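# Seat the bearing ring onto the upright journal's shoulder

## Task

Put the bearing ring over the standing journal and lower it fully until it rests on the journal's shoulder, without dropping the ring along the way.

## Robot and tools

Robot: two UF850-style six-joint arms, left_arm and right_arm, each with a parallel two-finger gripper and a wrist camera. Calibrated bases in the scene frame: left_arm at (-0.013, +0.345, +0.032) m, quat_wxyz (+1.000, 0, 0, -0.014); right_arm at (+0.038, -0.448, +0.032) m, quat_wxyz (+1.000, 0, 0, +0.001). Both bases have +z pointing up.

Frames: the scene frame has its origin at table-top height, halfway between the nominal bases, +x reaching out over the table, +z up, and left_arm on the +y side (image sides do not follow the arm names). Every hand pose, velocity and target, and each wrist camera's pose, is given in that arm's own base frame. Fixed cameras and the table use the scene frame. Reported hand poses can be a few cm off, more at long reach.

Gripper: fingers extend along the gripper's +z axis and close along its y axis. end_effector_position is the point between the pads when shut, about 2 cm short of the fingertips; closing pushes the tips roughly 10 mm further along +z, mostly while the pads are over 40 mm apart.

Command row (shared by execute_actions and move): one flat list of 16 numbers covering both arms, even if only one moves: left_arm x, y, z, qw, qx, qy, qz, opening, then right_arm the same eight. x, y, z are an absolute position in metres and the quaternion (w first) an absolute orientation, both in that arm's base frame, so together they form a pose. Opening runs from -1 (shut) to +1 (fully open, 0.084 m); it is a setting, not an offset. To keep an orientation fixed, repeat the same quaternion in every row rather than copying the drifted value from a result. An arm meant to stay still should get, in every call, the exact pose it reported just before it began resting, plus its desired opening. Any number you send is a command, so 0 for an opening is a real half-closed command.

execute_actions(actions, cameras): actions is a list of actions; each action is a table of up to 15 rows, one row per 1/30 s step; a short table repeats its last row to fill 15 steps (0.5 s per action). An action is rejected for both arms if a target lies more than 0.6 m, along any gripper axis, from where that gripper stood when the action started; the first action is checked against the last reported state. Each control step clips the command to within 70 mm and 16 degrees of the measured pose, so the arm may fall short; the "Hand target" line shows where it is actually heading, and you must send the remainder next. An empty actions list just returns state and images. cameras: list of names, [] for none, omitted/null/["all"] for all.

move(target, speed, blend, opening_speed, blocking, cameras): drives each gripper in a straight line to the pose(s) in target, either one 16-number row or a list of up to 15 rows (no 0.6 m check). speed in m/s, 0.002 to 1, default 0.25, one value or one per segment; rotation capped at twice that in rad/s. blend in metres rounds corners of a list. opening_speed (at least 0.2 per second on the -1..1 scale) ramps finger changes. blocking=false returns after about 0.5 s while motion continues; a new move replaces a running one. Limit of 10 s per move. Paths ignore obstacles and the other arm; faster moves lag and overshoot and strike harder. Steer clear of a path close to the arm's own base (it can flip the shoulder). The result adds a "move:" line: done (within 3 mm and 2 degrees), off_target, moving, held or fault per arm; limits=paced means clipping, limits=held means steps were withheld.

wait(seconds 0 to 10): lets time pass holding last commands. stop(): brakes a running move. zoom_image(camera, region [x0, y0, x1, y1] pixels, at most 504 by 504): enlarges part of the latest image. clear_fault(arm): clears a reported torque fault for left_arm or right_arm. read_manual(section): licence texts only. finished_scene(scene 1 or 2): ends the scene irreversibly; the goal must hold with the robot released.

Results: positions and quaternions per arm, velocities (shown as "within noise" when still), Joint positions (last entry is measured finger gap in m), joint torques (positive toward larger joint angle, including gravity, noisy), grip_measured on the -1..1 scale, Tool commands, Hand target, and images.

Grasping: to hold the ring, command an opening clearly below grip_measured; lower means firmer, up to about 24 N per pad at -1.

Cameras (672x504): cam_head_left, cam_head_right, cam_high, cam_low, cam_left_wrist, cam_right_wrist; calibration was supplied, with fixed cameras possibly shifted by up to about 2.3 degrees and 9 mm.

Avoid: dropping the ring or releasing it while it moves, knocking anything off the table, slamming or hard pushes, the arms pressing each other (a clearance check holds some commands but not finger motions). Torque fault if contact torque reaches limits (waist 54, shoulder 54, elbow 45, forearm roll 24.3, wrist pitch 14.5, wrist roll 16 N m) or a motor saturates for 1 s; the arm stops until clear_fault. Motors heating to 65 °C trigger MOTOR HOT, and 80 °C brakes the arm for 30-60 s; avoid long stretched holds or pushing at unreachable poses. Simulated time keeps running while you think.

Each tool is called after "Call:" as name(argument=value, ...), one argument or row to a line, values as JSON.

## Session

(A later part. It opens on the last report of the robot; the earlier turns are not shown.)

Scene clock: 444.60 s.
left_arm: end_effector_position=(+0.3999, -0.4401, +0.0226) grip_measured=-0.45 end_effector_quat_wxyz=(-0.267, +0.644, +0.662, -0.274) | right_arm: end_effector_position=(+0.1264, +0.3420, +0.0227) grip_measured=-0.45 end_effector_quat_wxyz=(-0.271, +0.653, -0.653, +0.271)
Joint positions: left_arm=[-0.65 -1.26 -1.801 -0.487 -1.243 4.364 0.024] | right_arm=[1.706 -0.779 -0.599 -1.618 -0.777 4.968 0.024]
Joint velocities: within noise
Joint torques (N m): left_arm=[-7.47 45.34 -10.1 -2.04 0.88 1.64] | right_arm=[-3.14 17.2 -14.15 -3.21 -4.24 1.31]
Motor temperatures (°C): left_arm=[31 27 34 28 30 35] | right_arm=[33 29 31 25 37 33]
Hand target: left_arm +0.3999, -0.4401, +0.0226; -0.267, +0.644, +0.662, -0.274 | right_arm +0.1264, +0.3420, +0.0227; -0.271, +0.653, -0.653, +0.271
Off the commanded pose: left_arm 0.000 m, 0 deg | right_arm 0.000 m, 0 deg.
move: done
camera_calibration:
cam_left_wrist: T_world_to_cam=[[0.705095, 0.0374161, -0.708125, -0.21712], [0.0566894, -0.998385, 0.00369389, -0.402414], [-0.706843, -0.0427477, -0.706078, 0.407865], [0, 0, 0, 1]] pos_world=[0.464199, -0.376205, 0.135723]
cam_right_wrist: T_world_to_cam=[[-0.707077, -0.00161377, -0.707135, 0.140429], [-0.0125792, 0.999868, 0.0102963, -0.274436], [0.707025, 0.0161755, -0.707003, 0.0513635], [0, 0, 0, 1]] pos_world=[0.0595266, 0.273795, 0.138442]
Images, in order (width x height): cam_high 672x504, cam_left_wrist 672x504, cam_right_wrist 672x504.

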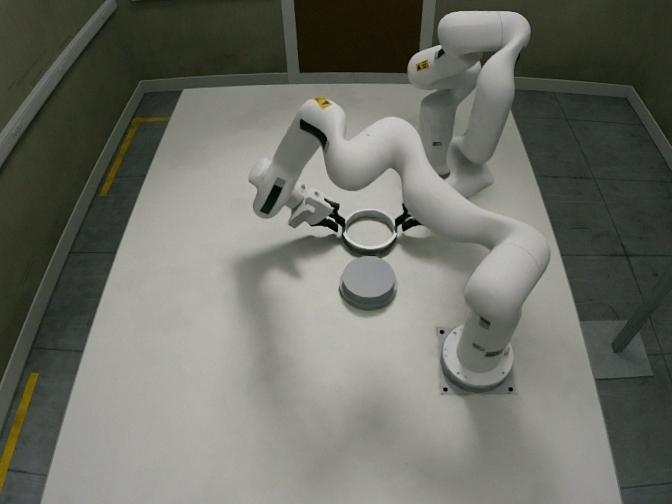

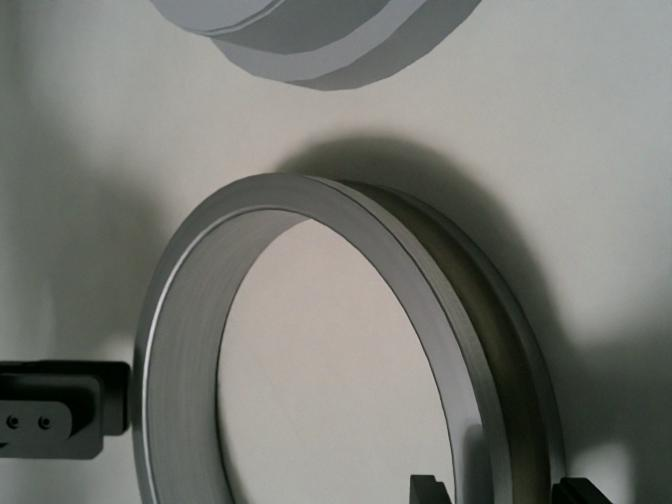

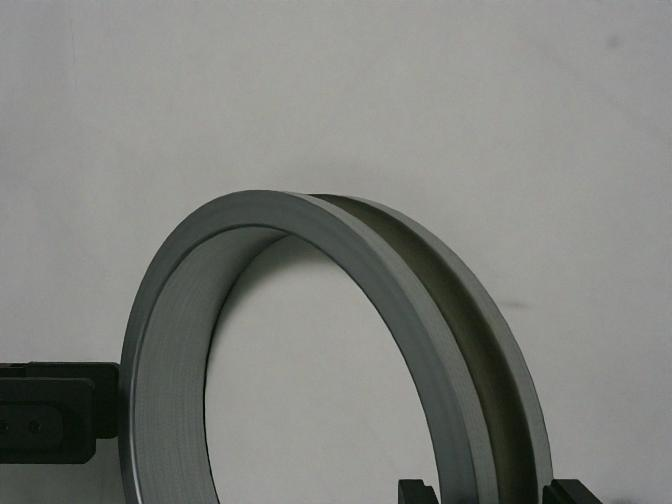

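Call:
move(
  target=[0.390,-0.4398,0.0127,0.2668,-0.6442,-0.6624,0.2744,-0.43,0.1375,0.342,0.014,-0.2706,0.6533,-0.6533,0.2706,-0.43],
  speed=0.06,
  cameras=["cam_left_wrist","cam_right_wrist","cam_high","cam_low"],
)

Call:
zoom_image(
  camera="cam_high",
  region=[330, 190, 410, 260],
)

Call:
zoom_image(
  camera="cam_low",
  region=[290, 270, 390, 325],
)

Call:
zoom_image(
  camera="cam_left_wrist",
  region=[360, 400, 600, 504],
)

Call:
zoom_image(
  camera="cam_right_wrist",
  region=[360, 400, 600, 504],
)

Scene clock: 461.30 s.
left_arm: end_effector_position=(+0.3900, -0.4398, +0.0127) grip_measured=-0.45 end_effector_quat_wxyz=(-0.267, +0.644, +0.662, -0.274) | right_arm: end_effector_position=(+0.1375, +0.3420, +0.0140) grip_measured=-0.45 end_effector_quat_wxyz=(-0.271, +0.653, -0.653, +0.271)
Joint positions: left_arm=[-0.658 -1.261 -1.774 -0.498 -1.216 4.374 0.024] | right_arm=[1.674 -0.805 -0.606 -1.668 -0.785 4.995 0.024]
Joint velocities: within noise
Joint torques (N m): left_arm=[-7.3 28.21 -10.51 -2.44 0.91 1.65] | right_arm=[-6.45 19.67 -14.99 -3.92 -4.08 1.04]
Motor temperatures (°C): left_arm=[31 27 34 28 30 35] | right_arm=[33 29 31 25 37 33]
Hand target: left_arm +0.3900, -0.4398, +0.0127; -0.267, +0.644, +0.662, -0.274 | right_arm +0.1375, +0.3420, +0.0140; -0.271, +0.653, -0.653, +0.271
Off the commanded pose: left_arm 0.000 m, 0 deg | right_arm 0.000 m, 0 deg.
move: done
camera_calibration:
cam_left_wrist: T_world_to_cam=[[0.705144, 0.0374185, -0.708076, -0.217189], [0.0566925, -0.998385, 0.00369784, -0.401519], [-0.706794, -0.0427501, -0.706127, 0.393872], [0, 0, 0, 1]] pos_world=[0.454299, -0.375905, 0.125822]
cam_right_wrist: T_world_to_cam=[[-0.707077, -0.00161377, -0.707135, 0.142126], [-0.0125792, 0.999868, 0.0102963, -0.274207], [0.707025, 0.0161755, -0.707003, 0.0373646], [0, 0, 0, 1]] pos_world=[0.0706266, 0.273795, 0.129742]
Images, in order (width x height): cam_high 672x504, cam_low 672x504, cam_left_wrist 672x504, cam_right_wrist 672x504.

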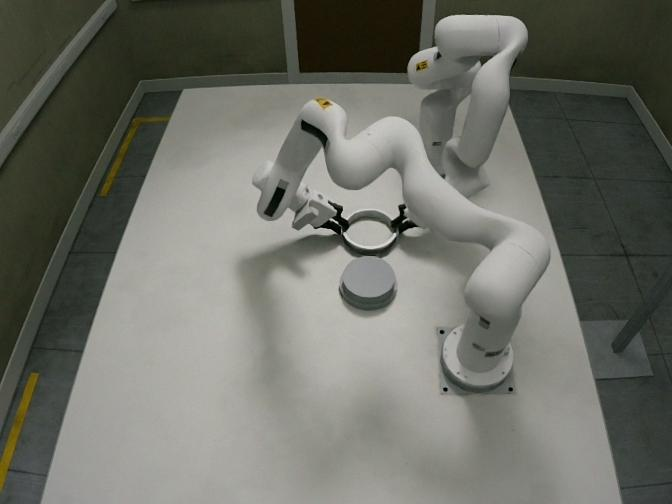

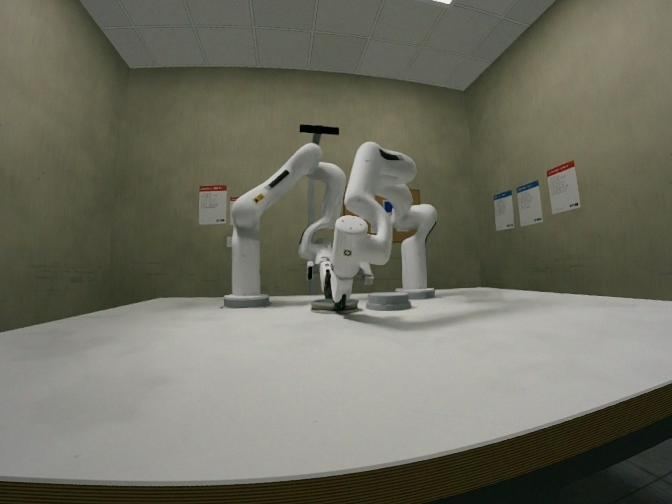

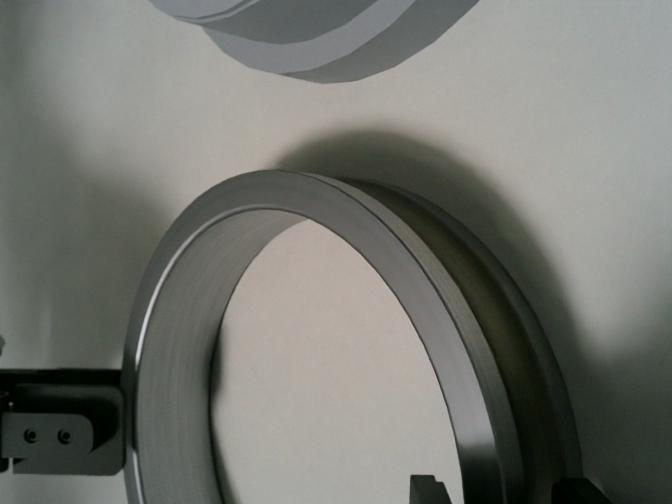

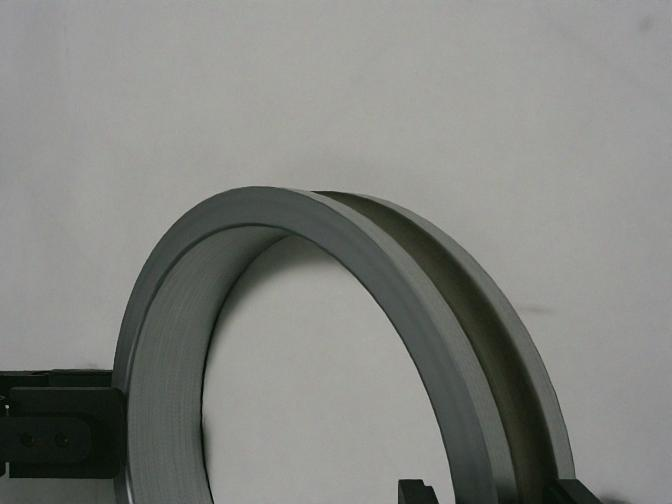

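Scaled by 6.300 from the camera's 672x504 image, which has a finer 960x720 frame.

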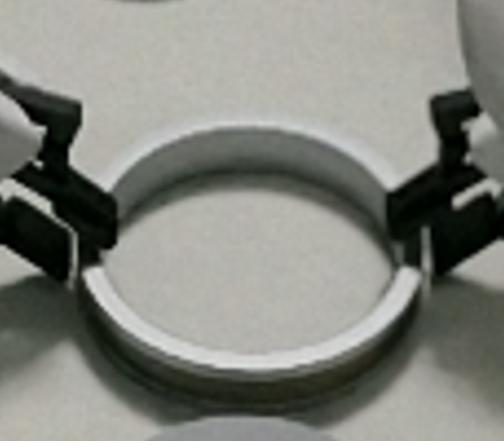

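Scaled by 5.040 from the camera's 672x504 image, which has a finer 960x720 frame.

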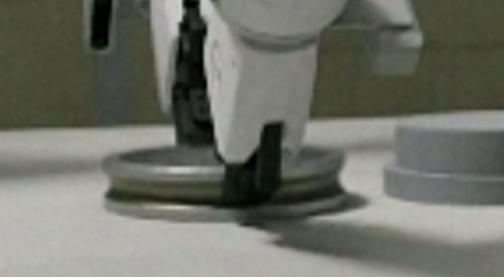

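Scaled by 2.100 from the camera's 672x504 image, which has a finer 960x720 frame.

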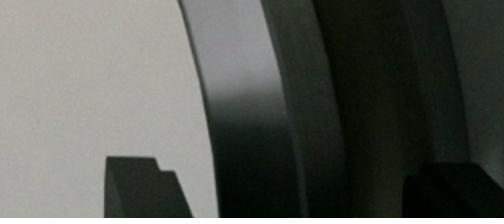

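Scaled by 2.100 from the camera's 672x504 image, which has a finer 960x720 frame.

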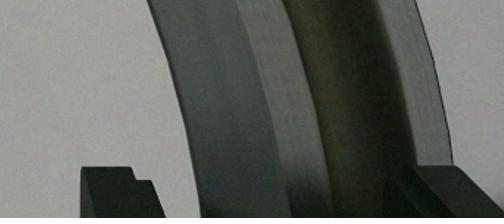

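Call:
move(
  target=[0.390,-0.4398,0.0127,0.2668,-0.6442,-0.6624,0.2744,-1,0.1375,0.342,0.014,-0.2706,0.6533,-0.6533,0.2706,-1],
  opening_speed=0.25,
  cameras=["cam_left_wrist","cam_right_wrist","cam_high","cam_low"],
)

Call:
zoom_image(
  camera="cam_high",
  region=[330, 190, 410, 260],
)

Call:
zoom_image(
  camera="cam_low",
  region=[290, 270, 390, 325],
)

Scene clock: 468.57 s.
left_arm: end_effector_position=(+0.3900, -0.4398, +0.0127) grip_measured=-0.71 end_effector_quat_wxyz=(-0.267, +0.644, +0.662, -0.274) | right_arm: end_effector_position=(+0.1375, +0.3420, +0.0140) grip_measured=-0.81 end_effector_quat_wxyz=(-0.271, +0.653, -0.653, +0.271)
Joint positions: left_arm=[-0.658 -1.261 -1.774 -0.498 -1.216 4.374 0.013] | right_arm=[1.674 -0.806 -0.606 -1.668 -0.785 4.995 0.008]
Joint velocities: within noise
Joint torques (N m): left_arm=[-6.16 31.32 -4.8 -1.54 -8.88 1.52] | right_arm=[-5.96 18.67 0.74 -1.44 -3.64 1.18]
Motor temperatures (°C): left_arm=[31 27 34 28 30 35] | right_arm=[33 29 31 25 37 33]
Hand target: left_arm +0.3900, -0.4398, +0.0127; -0.267, +0.644, +0.662, -0.274 | right_arm +0.1375, +0.3420, +0.0140; -0.271, +0.653, -0.653, +0.271
Off the commanded pose: left_arm 0.000 m, 0 deg | right_arm 0.000 m, 0 deg.
move: done
camera_calibration:
cam_left_wrist: T_world_to_cam=[[0.705195, 0.0374208, -0.708025, -0.217218], [0.0566922, -0.998385, 0.00369855, -0.401519], [-0.706743, -0.0427477, -0.706178, 0.393857], [0, 0, 0, 1]] pos_world=[0.454299, -0.375905, 0.125822]
cam_right_wrist: T_world_to_cam=[[-0.707078, -0.00154302, -0.707134, 0.142106], [-0.0125292, 0.999868, 0.0103464, -0.274216], [0.707025, 0.0161756, -0.707003, 0.0373646], [0, 0, 0, 1]] pos_world=[0.0706266, 0.273795, 0.129742]
Images, in order (width x height): cam_high 672x504, cam_low 672x504, cam_left_wrist 672x504, cam_right_wrist 672x504.

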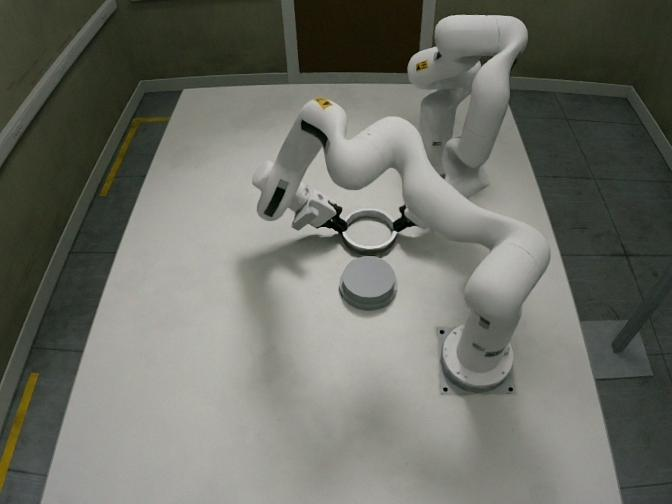

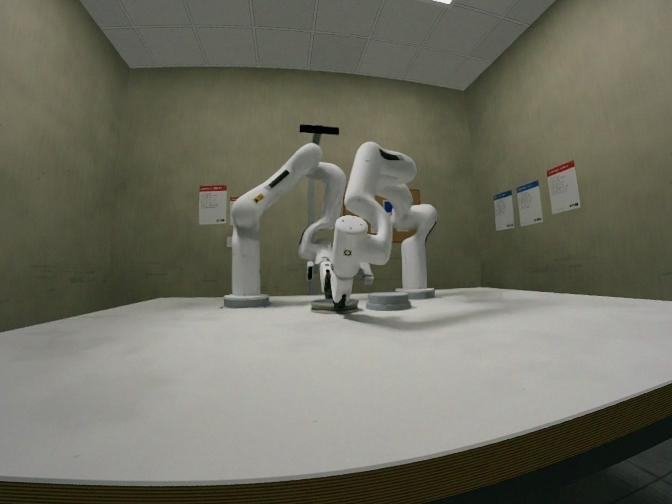

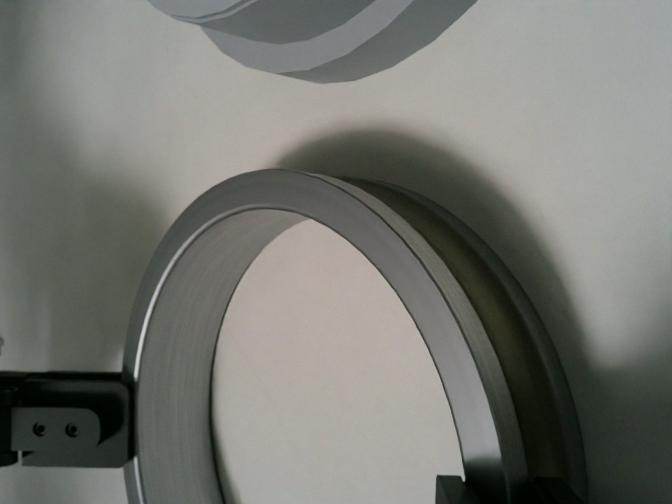

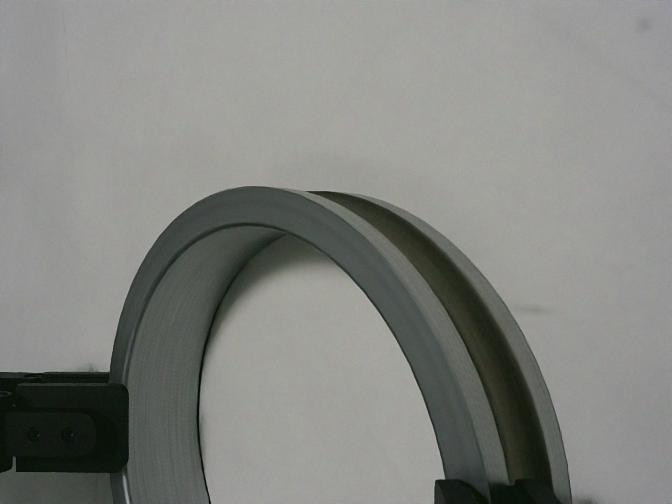

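Scaled by 6.300 from the camera's 672x504 image, which has a finer 960x720 frame.

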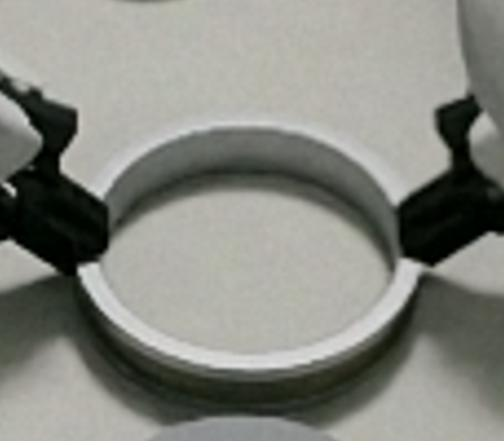

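Scaled by 5.040 from the camera's 672x504 image, which has a finer 960x720 frame.

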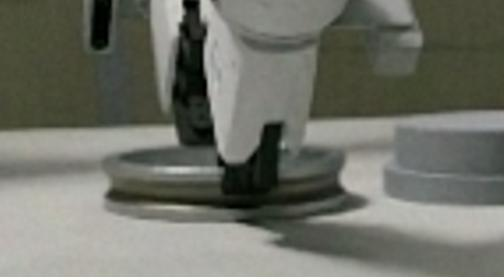

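Call:
move(
  target=[
    [0.390,-0.4398,0.0127,0.2668,-0.6442,-0.6624,0.2744,-1,0.1375,0.342,0.014,-0.2706,0.6533,-0.6533,0.2706,-0.5],
    [0.390,-0.4398,0.0127,0.2668,-0.6442,-0.6624,0.2744,-1,0.1403,0.342,0.0112,-0.2706,0.6533,-0.6533,0.2706,-0.5],
    [0.390,-0.4398,0.0127,0.2668,-0.6442,-0.6624,0.2744,-1,0.1403,0.342,0.0112,-0.2706,0.6533,-0.6533,0.2706,-1],
  ],
  opening_speed=0.4,
  speed=0.03,
  cameras=["cam_right_wrist","cam_high","cam_low"],
)

Call:
zoom_image(
  camera="cam_high",
  region=[330, 190, 410, 260],
)

Scene clock: 477.97 s.
left_arm: end_effector_position=(+0.3900, -0.4398, +0.0127) grip_measured=-0.72 end_effector_quat_wxyz=(-0.267, +0.644, +0.662, -0.274) | right_arm: end_effector_position=(+0.1403, +0.3420, +0.0112) grip_measured=-0.71 end_effector_quat_wxyz=(-0.271, +0.653, -0.653, +0.271)
Joint positions: left_arm=[-0.658 -1.261 -1.774 -0.498 -1.216 4.374 0.012] | right_arm=[1.666 -0.814 -0.609 -1.682 -0.787 5.003 0.013]
Joint velocities: within noise
Joint torques (N m): left_arm=[-2.7 36.25 -9.19 -0.98 -3.99 0.8] | right_arm=[-6.17 25.23 -10.12 -0.76 -3.73 1.34]
Motor temperatures (°C): left_arm=[31 27 34 28 31 35] | right_arm=[33 29 31 25 37 33]
Hand target: left_arm +0.3900, -0.4398, +0.0127; -0.267, +0.644, +0.662, -0.274 | right_arm +0.1403, +0.3420, +0.0112; -0.271, +0.653, -0.653, +0.271
Off the commanded pose: left_arm 0.000 m, 0 deg | right_arm 0.000 m, 0 deg.
move: done
camera_calibration:
cam_right_wrist: T_world_to_cam=[[-0.707077, -0.00161377, -0.707135, 0.142125], [-0.0125792, 0.999868, 0.0102963, -0.274142], [0.707025, 0.0161755, -0.707003, 0.0334053], [0, 0, 0, 1]] pos_world=[0.0734266, 0.273795, 0.126942]
Images, in order (width x height): cam_high 672x504, cam_low 672x504, cam_right_wrist 672x504.

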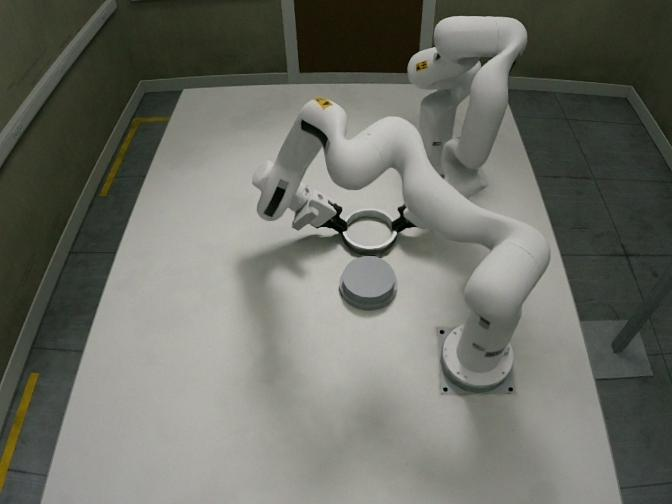

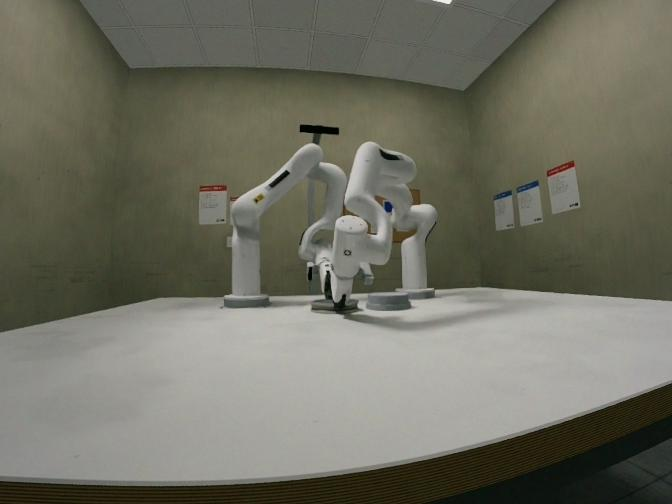

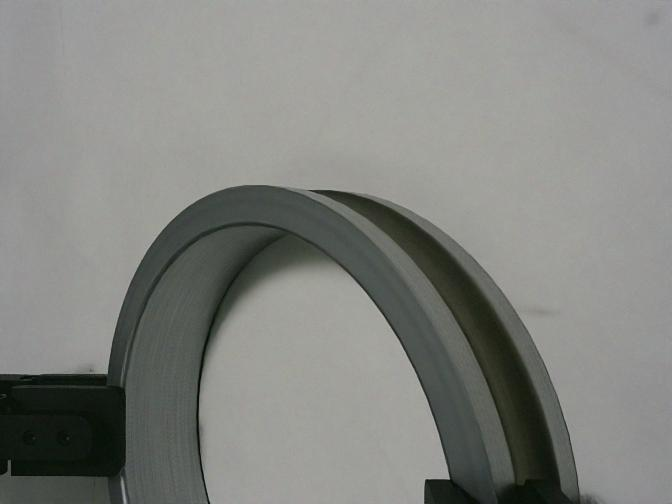

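Scaled by 6.300 from the camera's 672x504 image, which has a finer 960x720 frame.

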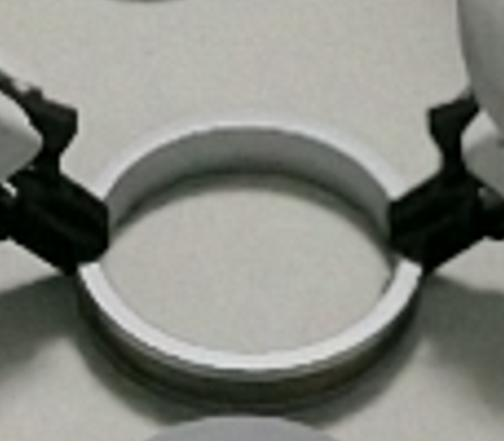

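Call:
move(
  target=[0.3895,-0.4398,0.0257,0.2668,-0.6442,-0.6624,0.2744,-1,0.1408,0.342,0.0242,-0.2706,0.6533,-0.6533,0.2706,-1],
  speed=0.02,
  cameras=["cam_left_wrist","cam_right_wrist","cam_high","cam_low"],
)

Call:
zoom_image(
  camera="cam_low",
  region=[290, 270, 390, 325],
)

Scene clock: 481.73 s.
left_arm: end_effector_position=(+0.3895, -0.4398, +0.0256) grip_measured=-0.71 end_effector_quat_wxyz=(-0.267, +0.644, +0.662, -0.274) | right_arm: end_effector_position=(+0.1408, +0.3420, +0.0241) grip_measured=-0.71 end_effector_quat_wxyz=(-0.271, +0.653, -0.653, +0.271)
Joint positions: left_arm=[-0.658 -1.235 -1.758 -0.497 -1.225 4.369 0.013] | right_arm=[1.664 -0.773 -0.593 -1.659 -0.785 4.968 0.013]
Joint velocities: within noise
Joint torques (N m): left_arm=[-16.84 43.1 -5.15 1.01 -8.7 -1.51] | right_arm=[-13 36.28 6.26 3.89 -4.1 -0.68]
Motor temperatures (°C): left_arm=[31 27 33 28 31 35] | right_arm=[33 29 31 25 37 33]
Hand target: left_arm +0.3895, -0.4398, +0.0257; -0.267, +0.644, +0.662, -0.274 | right_arm +0.1408, +0.3420, +0.0242; -0.271, +0.653, -0.653, +0.271
Off the commanded pose: left_arm 0.000 m, 0 deg | right_arm 0.000 m, 0 deg.
move: done
camera_calibration:
cam_left_wrist: T_world_to_cam=[[0.705095, 0.0374161, -0.708125, -0.207673], [0.0566894, -0.998385, 0.00369389, -0.401536], [-0.706843, -0.0427477, -0.706078, 0.402644], [0, 0, 0, 1]] pos_world=[0.453799, -0.375905, 0.138723]
cam_right_wrist: T_world_to_cam=[[-0.707177, -0.00161623, -0.707035, 0.151595], [-0.0125795, 0.999868, 0.0102964, -0.274269], [0.706925, 0.0161755, -0.707103, 0.0421933], [0, 0, 0, 1]] pos_world=[0.0739268, 0.273795, 0.139842]
Images, in order (width x height): cam_high 672x504, cam_low 672x504, cam_left_wrist 672x504, cam_right_wrist 672x504.

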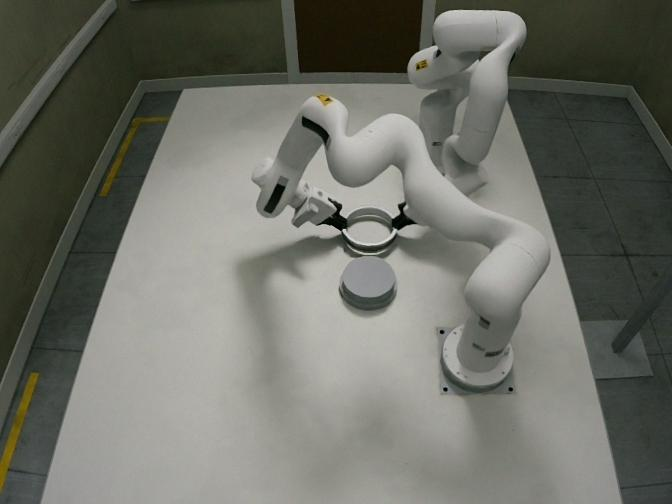

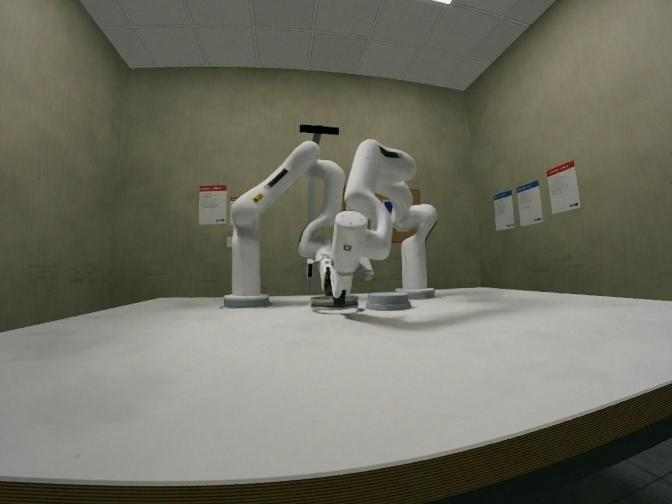

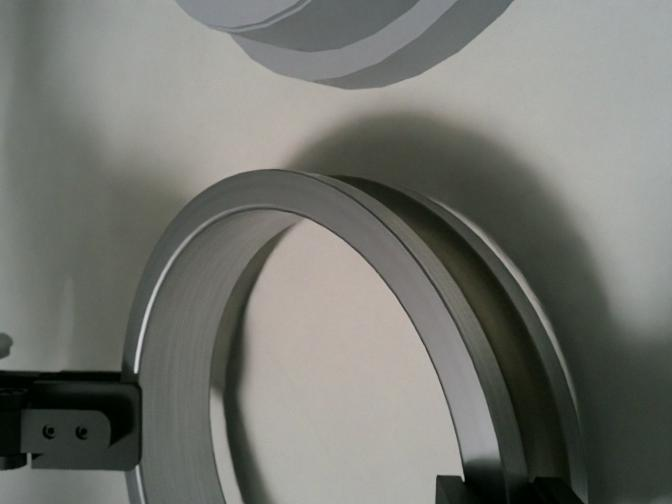

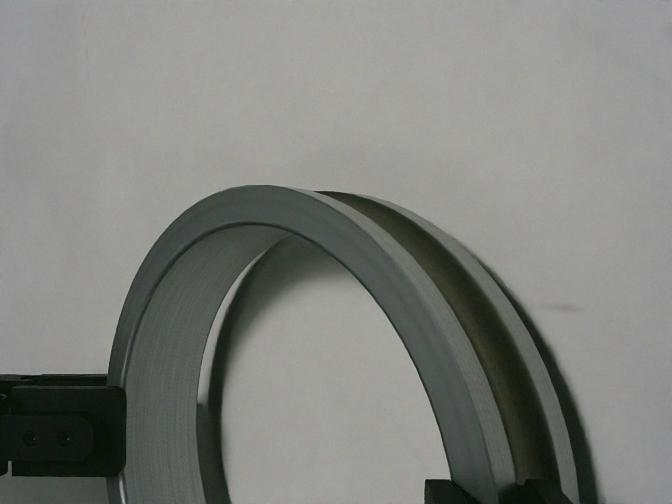

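Scaled by 5.040 from the camera's 672x504 image, which has a finer 960x720 frame.

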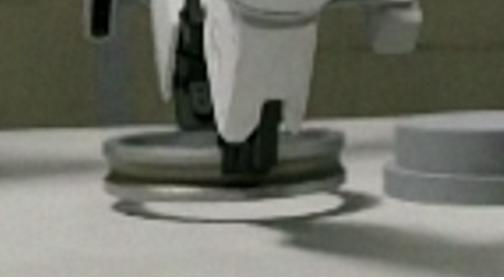

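Call:
move(
  target=[
    [0.3895,-0.4398,0.0757,0.2668,-0.6442,-0.6624,0.2744,-1,0.1408,0.342,0.0742,-0.2706,0.6533,-0.6533,0.2706,-1],
    [0.3883,-0.2367,0.0757,0.2668,-0.6442,-0.6624,0.2744,-1,0.1453,0.545,0.0742,-0.2706,0.6533,-0.6533,0.2706,-1],
  ],
  speed=0.05,
)

Call:
zoom_image(
  camera="cam_high",
  region=[320, 210, 430, 320],
)

Call:
zoom_image(
  camera="cam_low",
  region=[330, 260, 440, 320],
)

Call:
zoom_image(
  camera="cam_head_left",
  region=[190, 220, 330, 350],
)

Scene clock: 501.23 s.
left_arm: end_effector_position=(+0.3883, -0.2368, +0.0757) grip_measured=-0.71 end_effector_quat_wxyz=(-0.267, +0.644, +0.662, -0.274) | right_arm: end_effector_position=(+0.1453, +0.5449, +0.0742) grip_measured=-0.71 end_effector_quat_wxyz=(-0.271, +0.653, -0.653, +0.271)
Joint positions: left_arm=[-0.392 -0.942 -1.306 -0.325 -1.125 4.551 0.013] | right_arm=[1.621 -0.85 -1.105 -1.278 -0.83 4.364 0.013]
Joint velocities: within noise
Joint torques (N m): left_arm=[6.2 39.86 -5.8 2.4 -2.05 1.84] | right_arm=[-9.72 30.06 -26.87 1.65 -7.04 -0.68]
Motor temperatures (°C): left_arm=[31 27 33 28 32 35] | right_arm=[33 30 31 25 38 33]
Hand target: left_arm +0.3883, -0.2367, +0.0757; -0.267, +0.644, +0.662, -0.274 | right_arm +0.1453, +0.5450, +0.0742; -0.271, +0.653, -0.653, +0.271
Off the commanded pose: left_arm 0.000 m, 0 deg | right_arm 0.000 m, 0 deg.
move: done
camera_calibration:
cam_left_wrist: T_world_to_cam=[[0.705095, 0.0374161, -0.708125, -0.178946], [0.0566894, -0.998385, 0.00369389, -0.198981], [-0.706843, -0.0427477, -0.706078, 0.445848], [0, 0, 0, 1]] pos_world=[0.452599, -0.172905, 0.188823]
cam_right_wrist: T_world_to_cam=[[-0.707078, -0.00154302, -0.707134, 0.190504], [-0.0125292, 0.999868, 0.0103464, -0.477615], [0.707025, 0.0161756, -0.707003, 0.0711294], [0, 0, 0, 1]] pos_world=[0.0784266, 0.476695, 0.189942]

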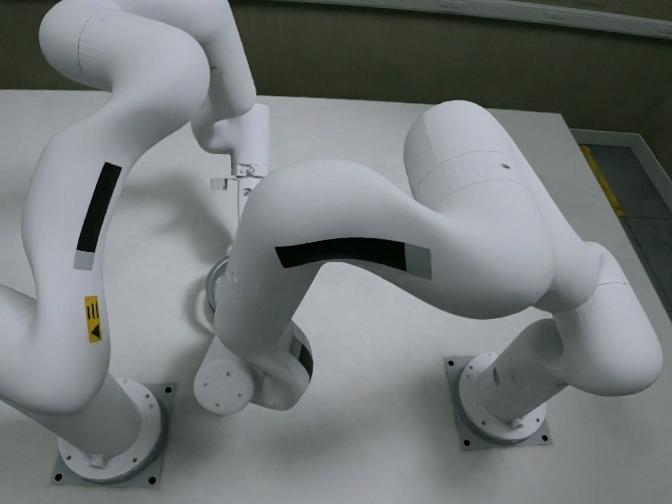

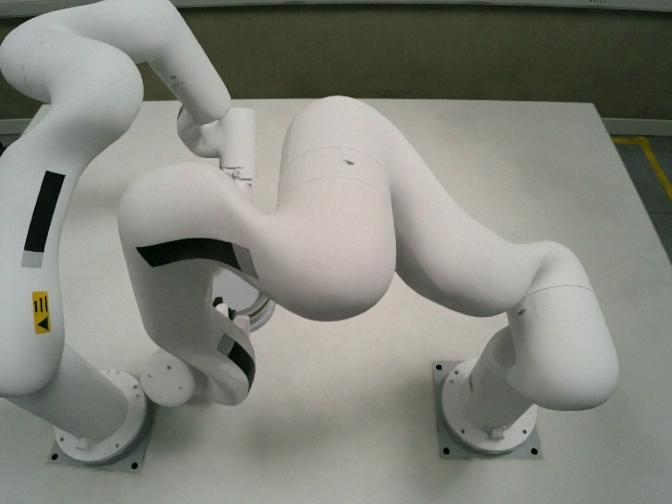

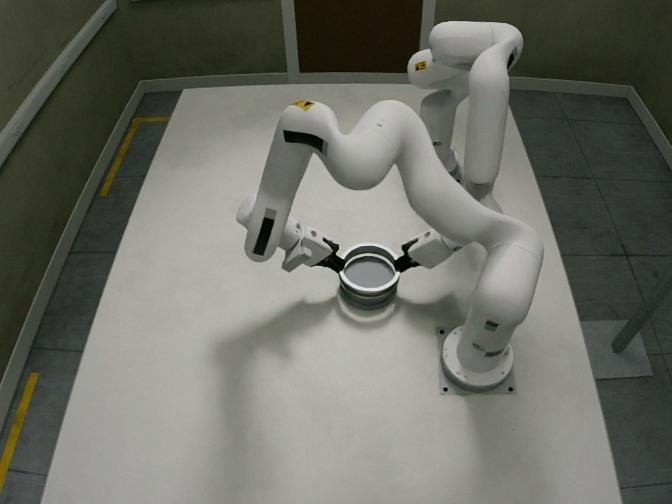

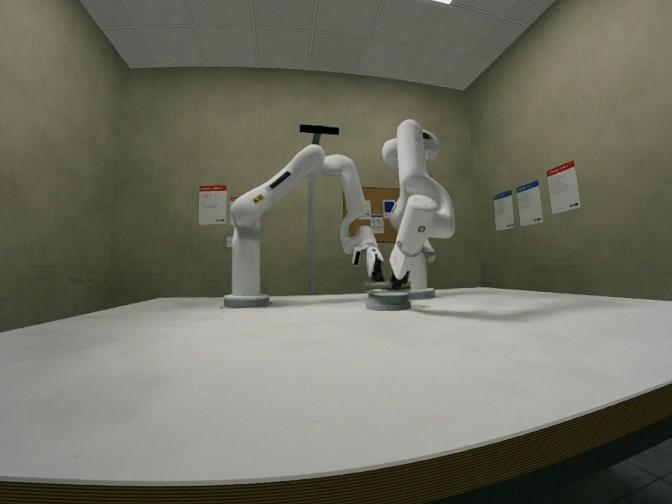

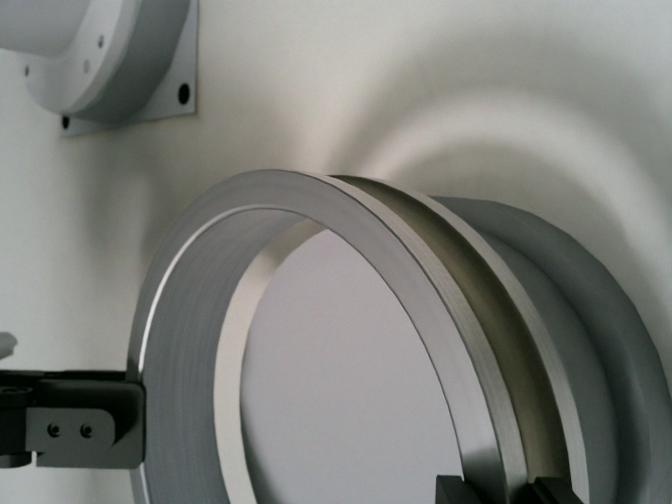

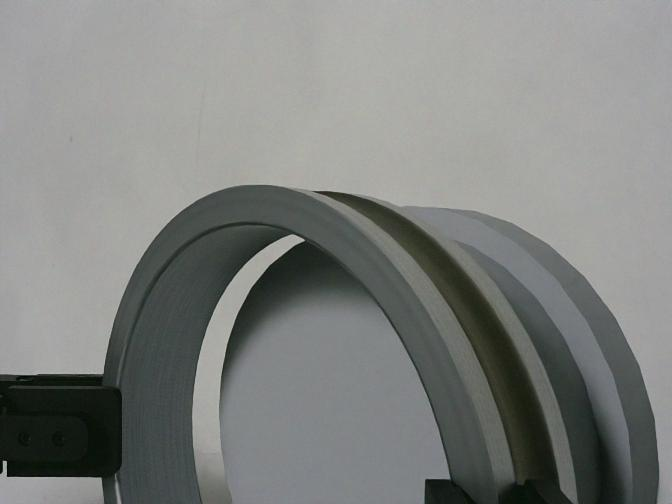

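Scaled by 4.582 from the camera's 672x504 image, which has a finer 960x720 frame.

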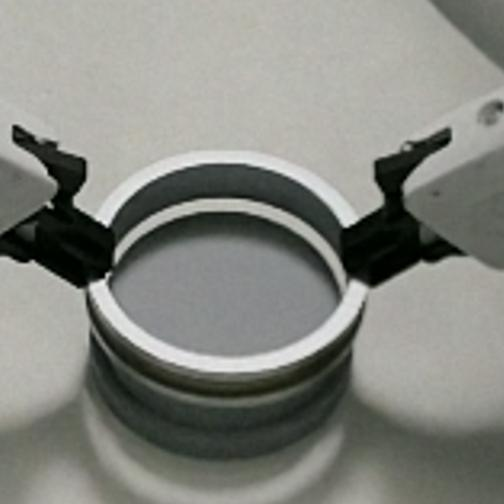

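Scaled by 4.582 from the camera's 672x504 image, which has a finer 960x720 frame.

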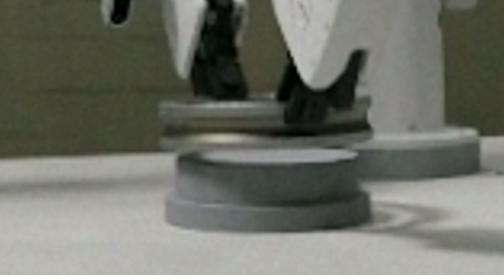

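Scaled by 3.600 from the camera's 672x504 image, which has a finer 960x720 frame.

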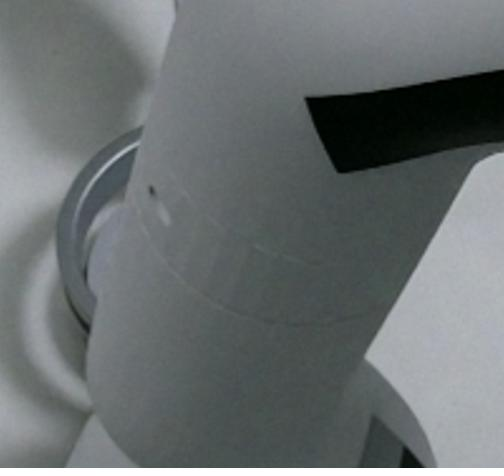

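Call:
move(
  target=[0.3883,-0.2367,0.0657,0.2668,-0.6442,-0.6624,0.2744,-1,0.1453,0.545,0.0642,-0.2706,0.6533,-0.6533,0.2706,-1],
  speed=0.03,
)

Call:
zoom_image(
  camera="cam_high",
  region=[330, 230, 410, 320],
)

Call:
zoom_image(
  camera="cam_low",
  region=[355, 275, 425, 315],
)

Call:
zoom_image(
  camera="cam_left_wrist",
  region=[190, 160, 560, 504],
)

Call:
zoom_image(
  camera="cam_right_wrist",
  region=[180, 160, 550, 504],
)

Scene clock: 517.50 s.
left_arm: end_effector_position=(+0.3883, -0.2367, +0.0658) grip_measured=-0.71 end_effector_quat_wxyz=(-0.267, +0.644, +0.662, -0.274) | right_arm: end_effector_position=(+0.1453, +0.5450, +0.0643) grip_measured=-0.72 end_effector_quat_wxyz=(-0.271, +0.653, -0.653, +0.271)
Joint positions: left_arm=[-0.392 -0.962 -1.312 -0.327 -1.113 4.556 0.013] | right_arm=[1.621 -0.871 -1.112 -1.29 -0.826 4.382 0.013]
Joint velocities: within noise
Joint torques (N m): left_arm=[4.1 22.72 -10.98 -2.54 -2.53 1.72] | right_arm=[-9.28 31.92 -27.2 -4.48 -1.62 1.44]
Motor temperatures (°C): left_arm=[31 28 33 28 31 35] | right_arm=[33 30 31 25 38 33]
Hand target: left_arm +0.3883, -0.2367, +0.0657; -0.267, +0.644, +0.662, -0.274 | right_arm +0.1453, +0.5450, +0.0642; -0.271, +0.653, -0.653, +0.271
Off the commanded pose: left_arm 0.000 m, 0 deg | right_arm 0.000 m, 0 deg.
move: done
camera_calibration:
cam_left_wrist: T_world_to_cam=[[0.705095, 0.0374161, -0.708125, -0.18596], [0.0566894, -0.998385, 0.00369389, -0.198845], [-0.706843, -0.0427477, -0.706078, 0.438863], [0, 0, 0, 1]] pos_world=[0.452599, -0.172805, 0.178923]
cam_right_wrist: T_world_to_cam=[[-0.707077, -0.00161377, -0.707135, 0.183537], [-0.0125792, 0.999868, 0.0102963, -0.477599], [0.707025, 0.0161755, -0.707003, 0.0641285], [0, 0, 0, 1]] pos_world=[0.0784266, 0.476795, 0.180042]

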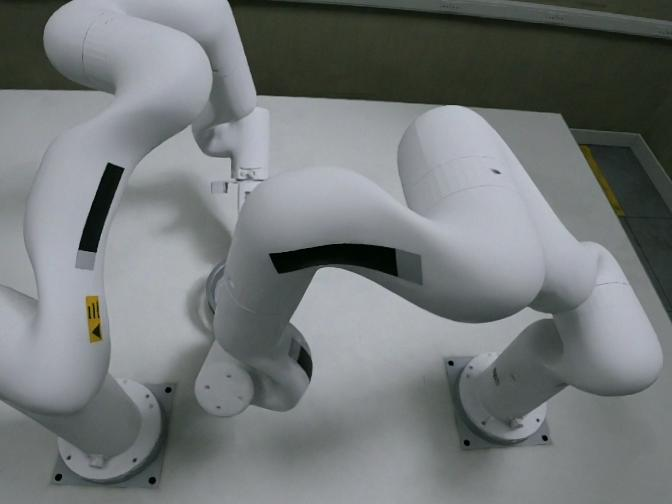

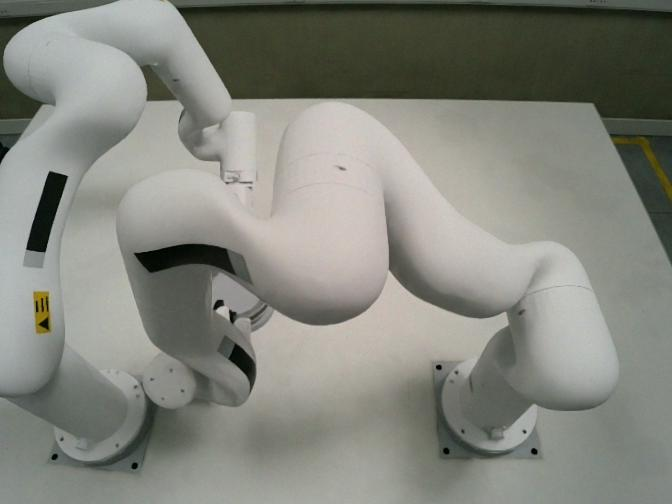

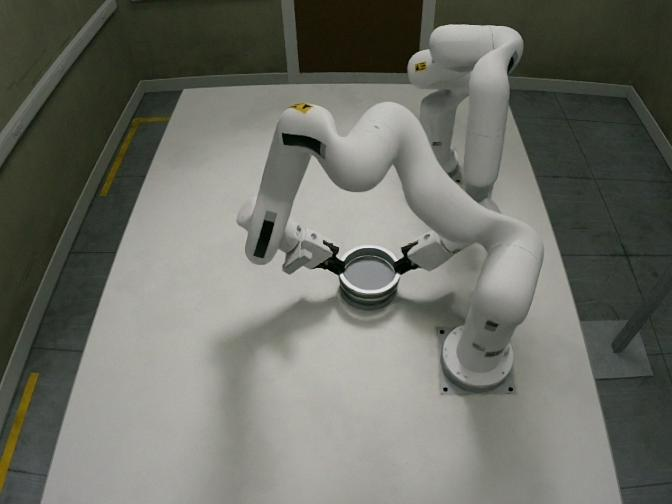

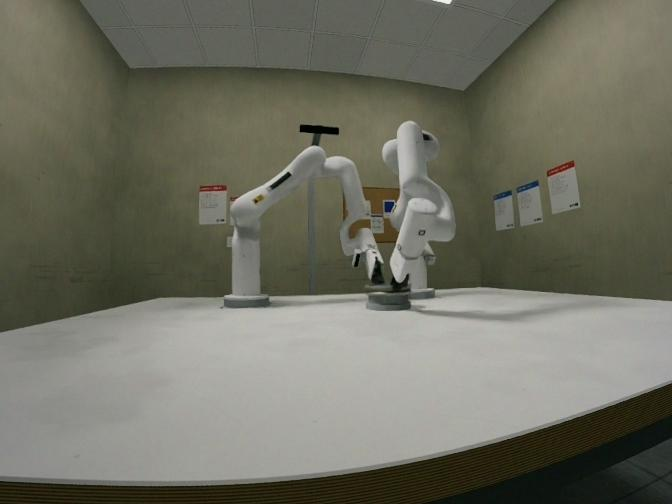

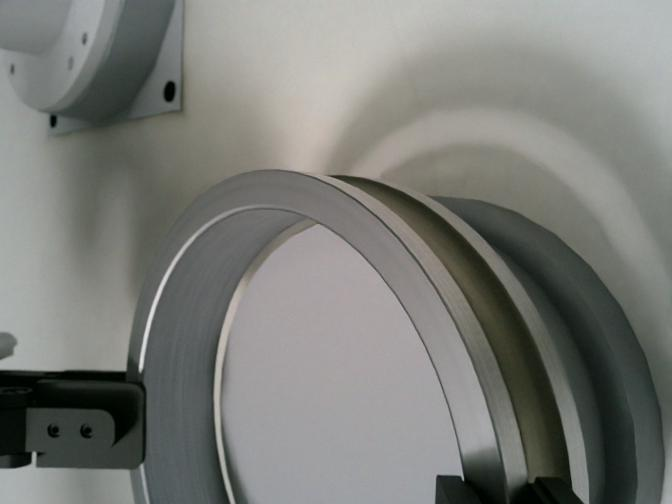

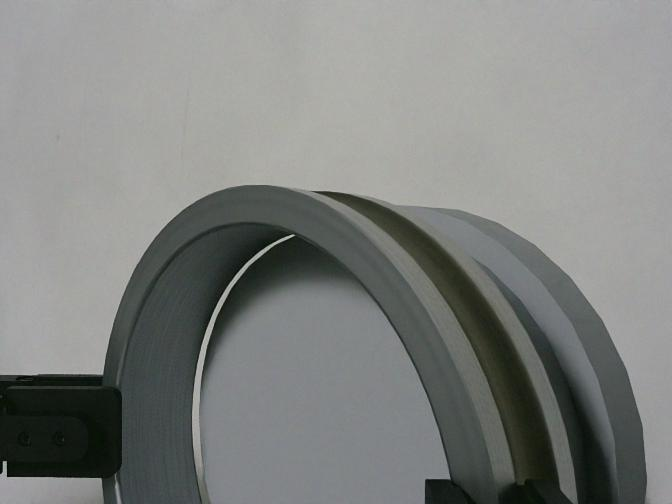

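Scaled by 5.600 from the camera's 672x504 image, which has a finer 960x720 frame.

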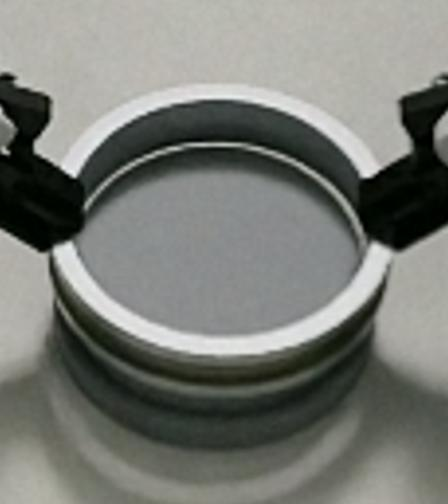

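Scaled by 7.200 from the camera's 672x504 image, which has a finer 960x720 frame.

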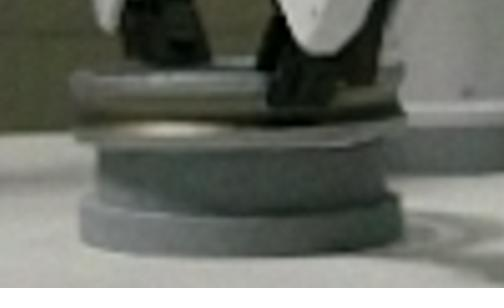

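Scaled by 1.362 from the camera's 672x504 image, which has a finer 960x720 frame.

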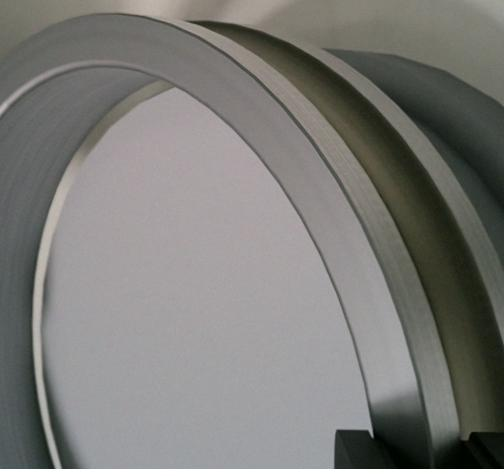

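Scaled by 1.362 from the camera's 672x504 image, which has a finer 960x720 frame.

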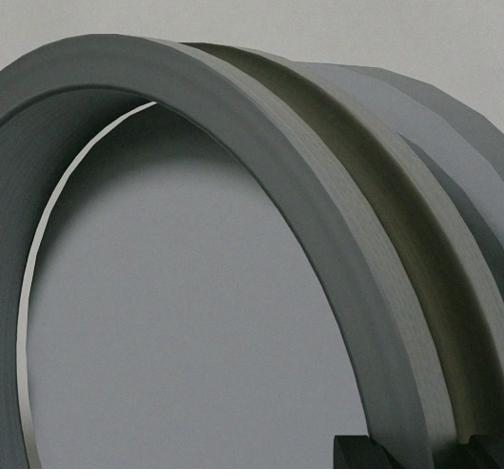

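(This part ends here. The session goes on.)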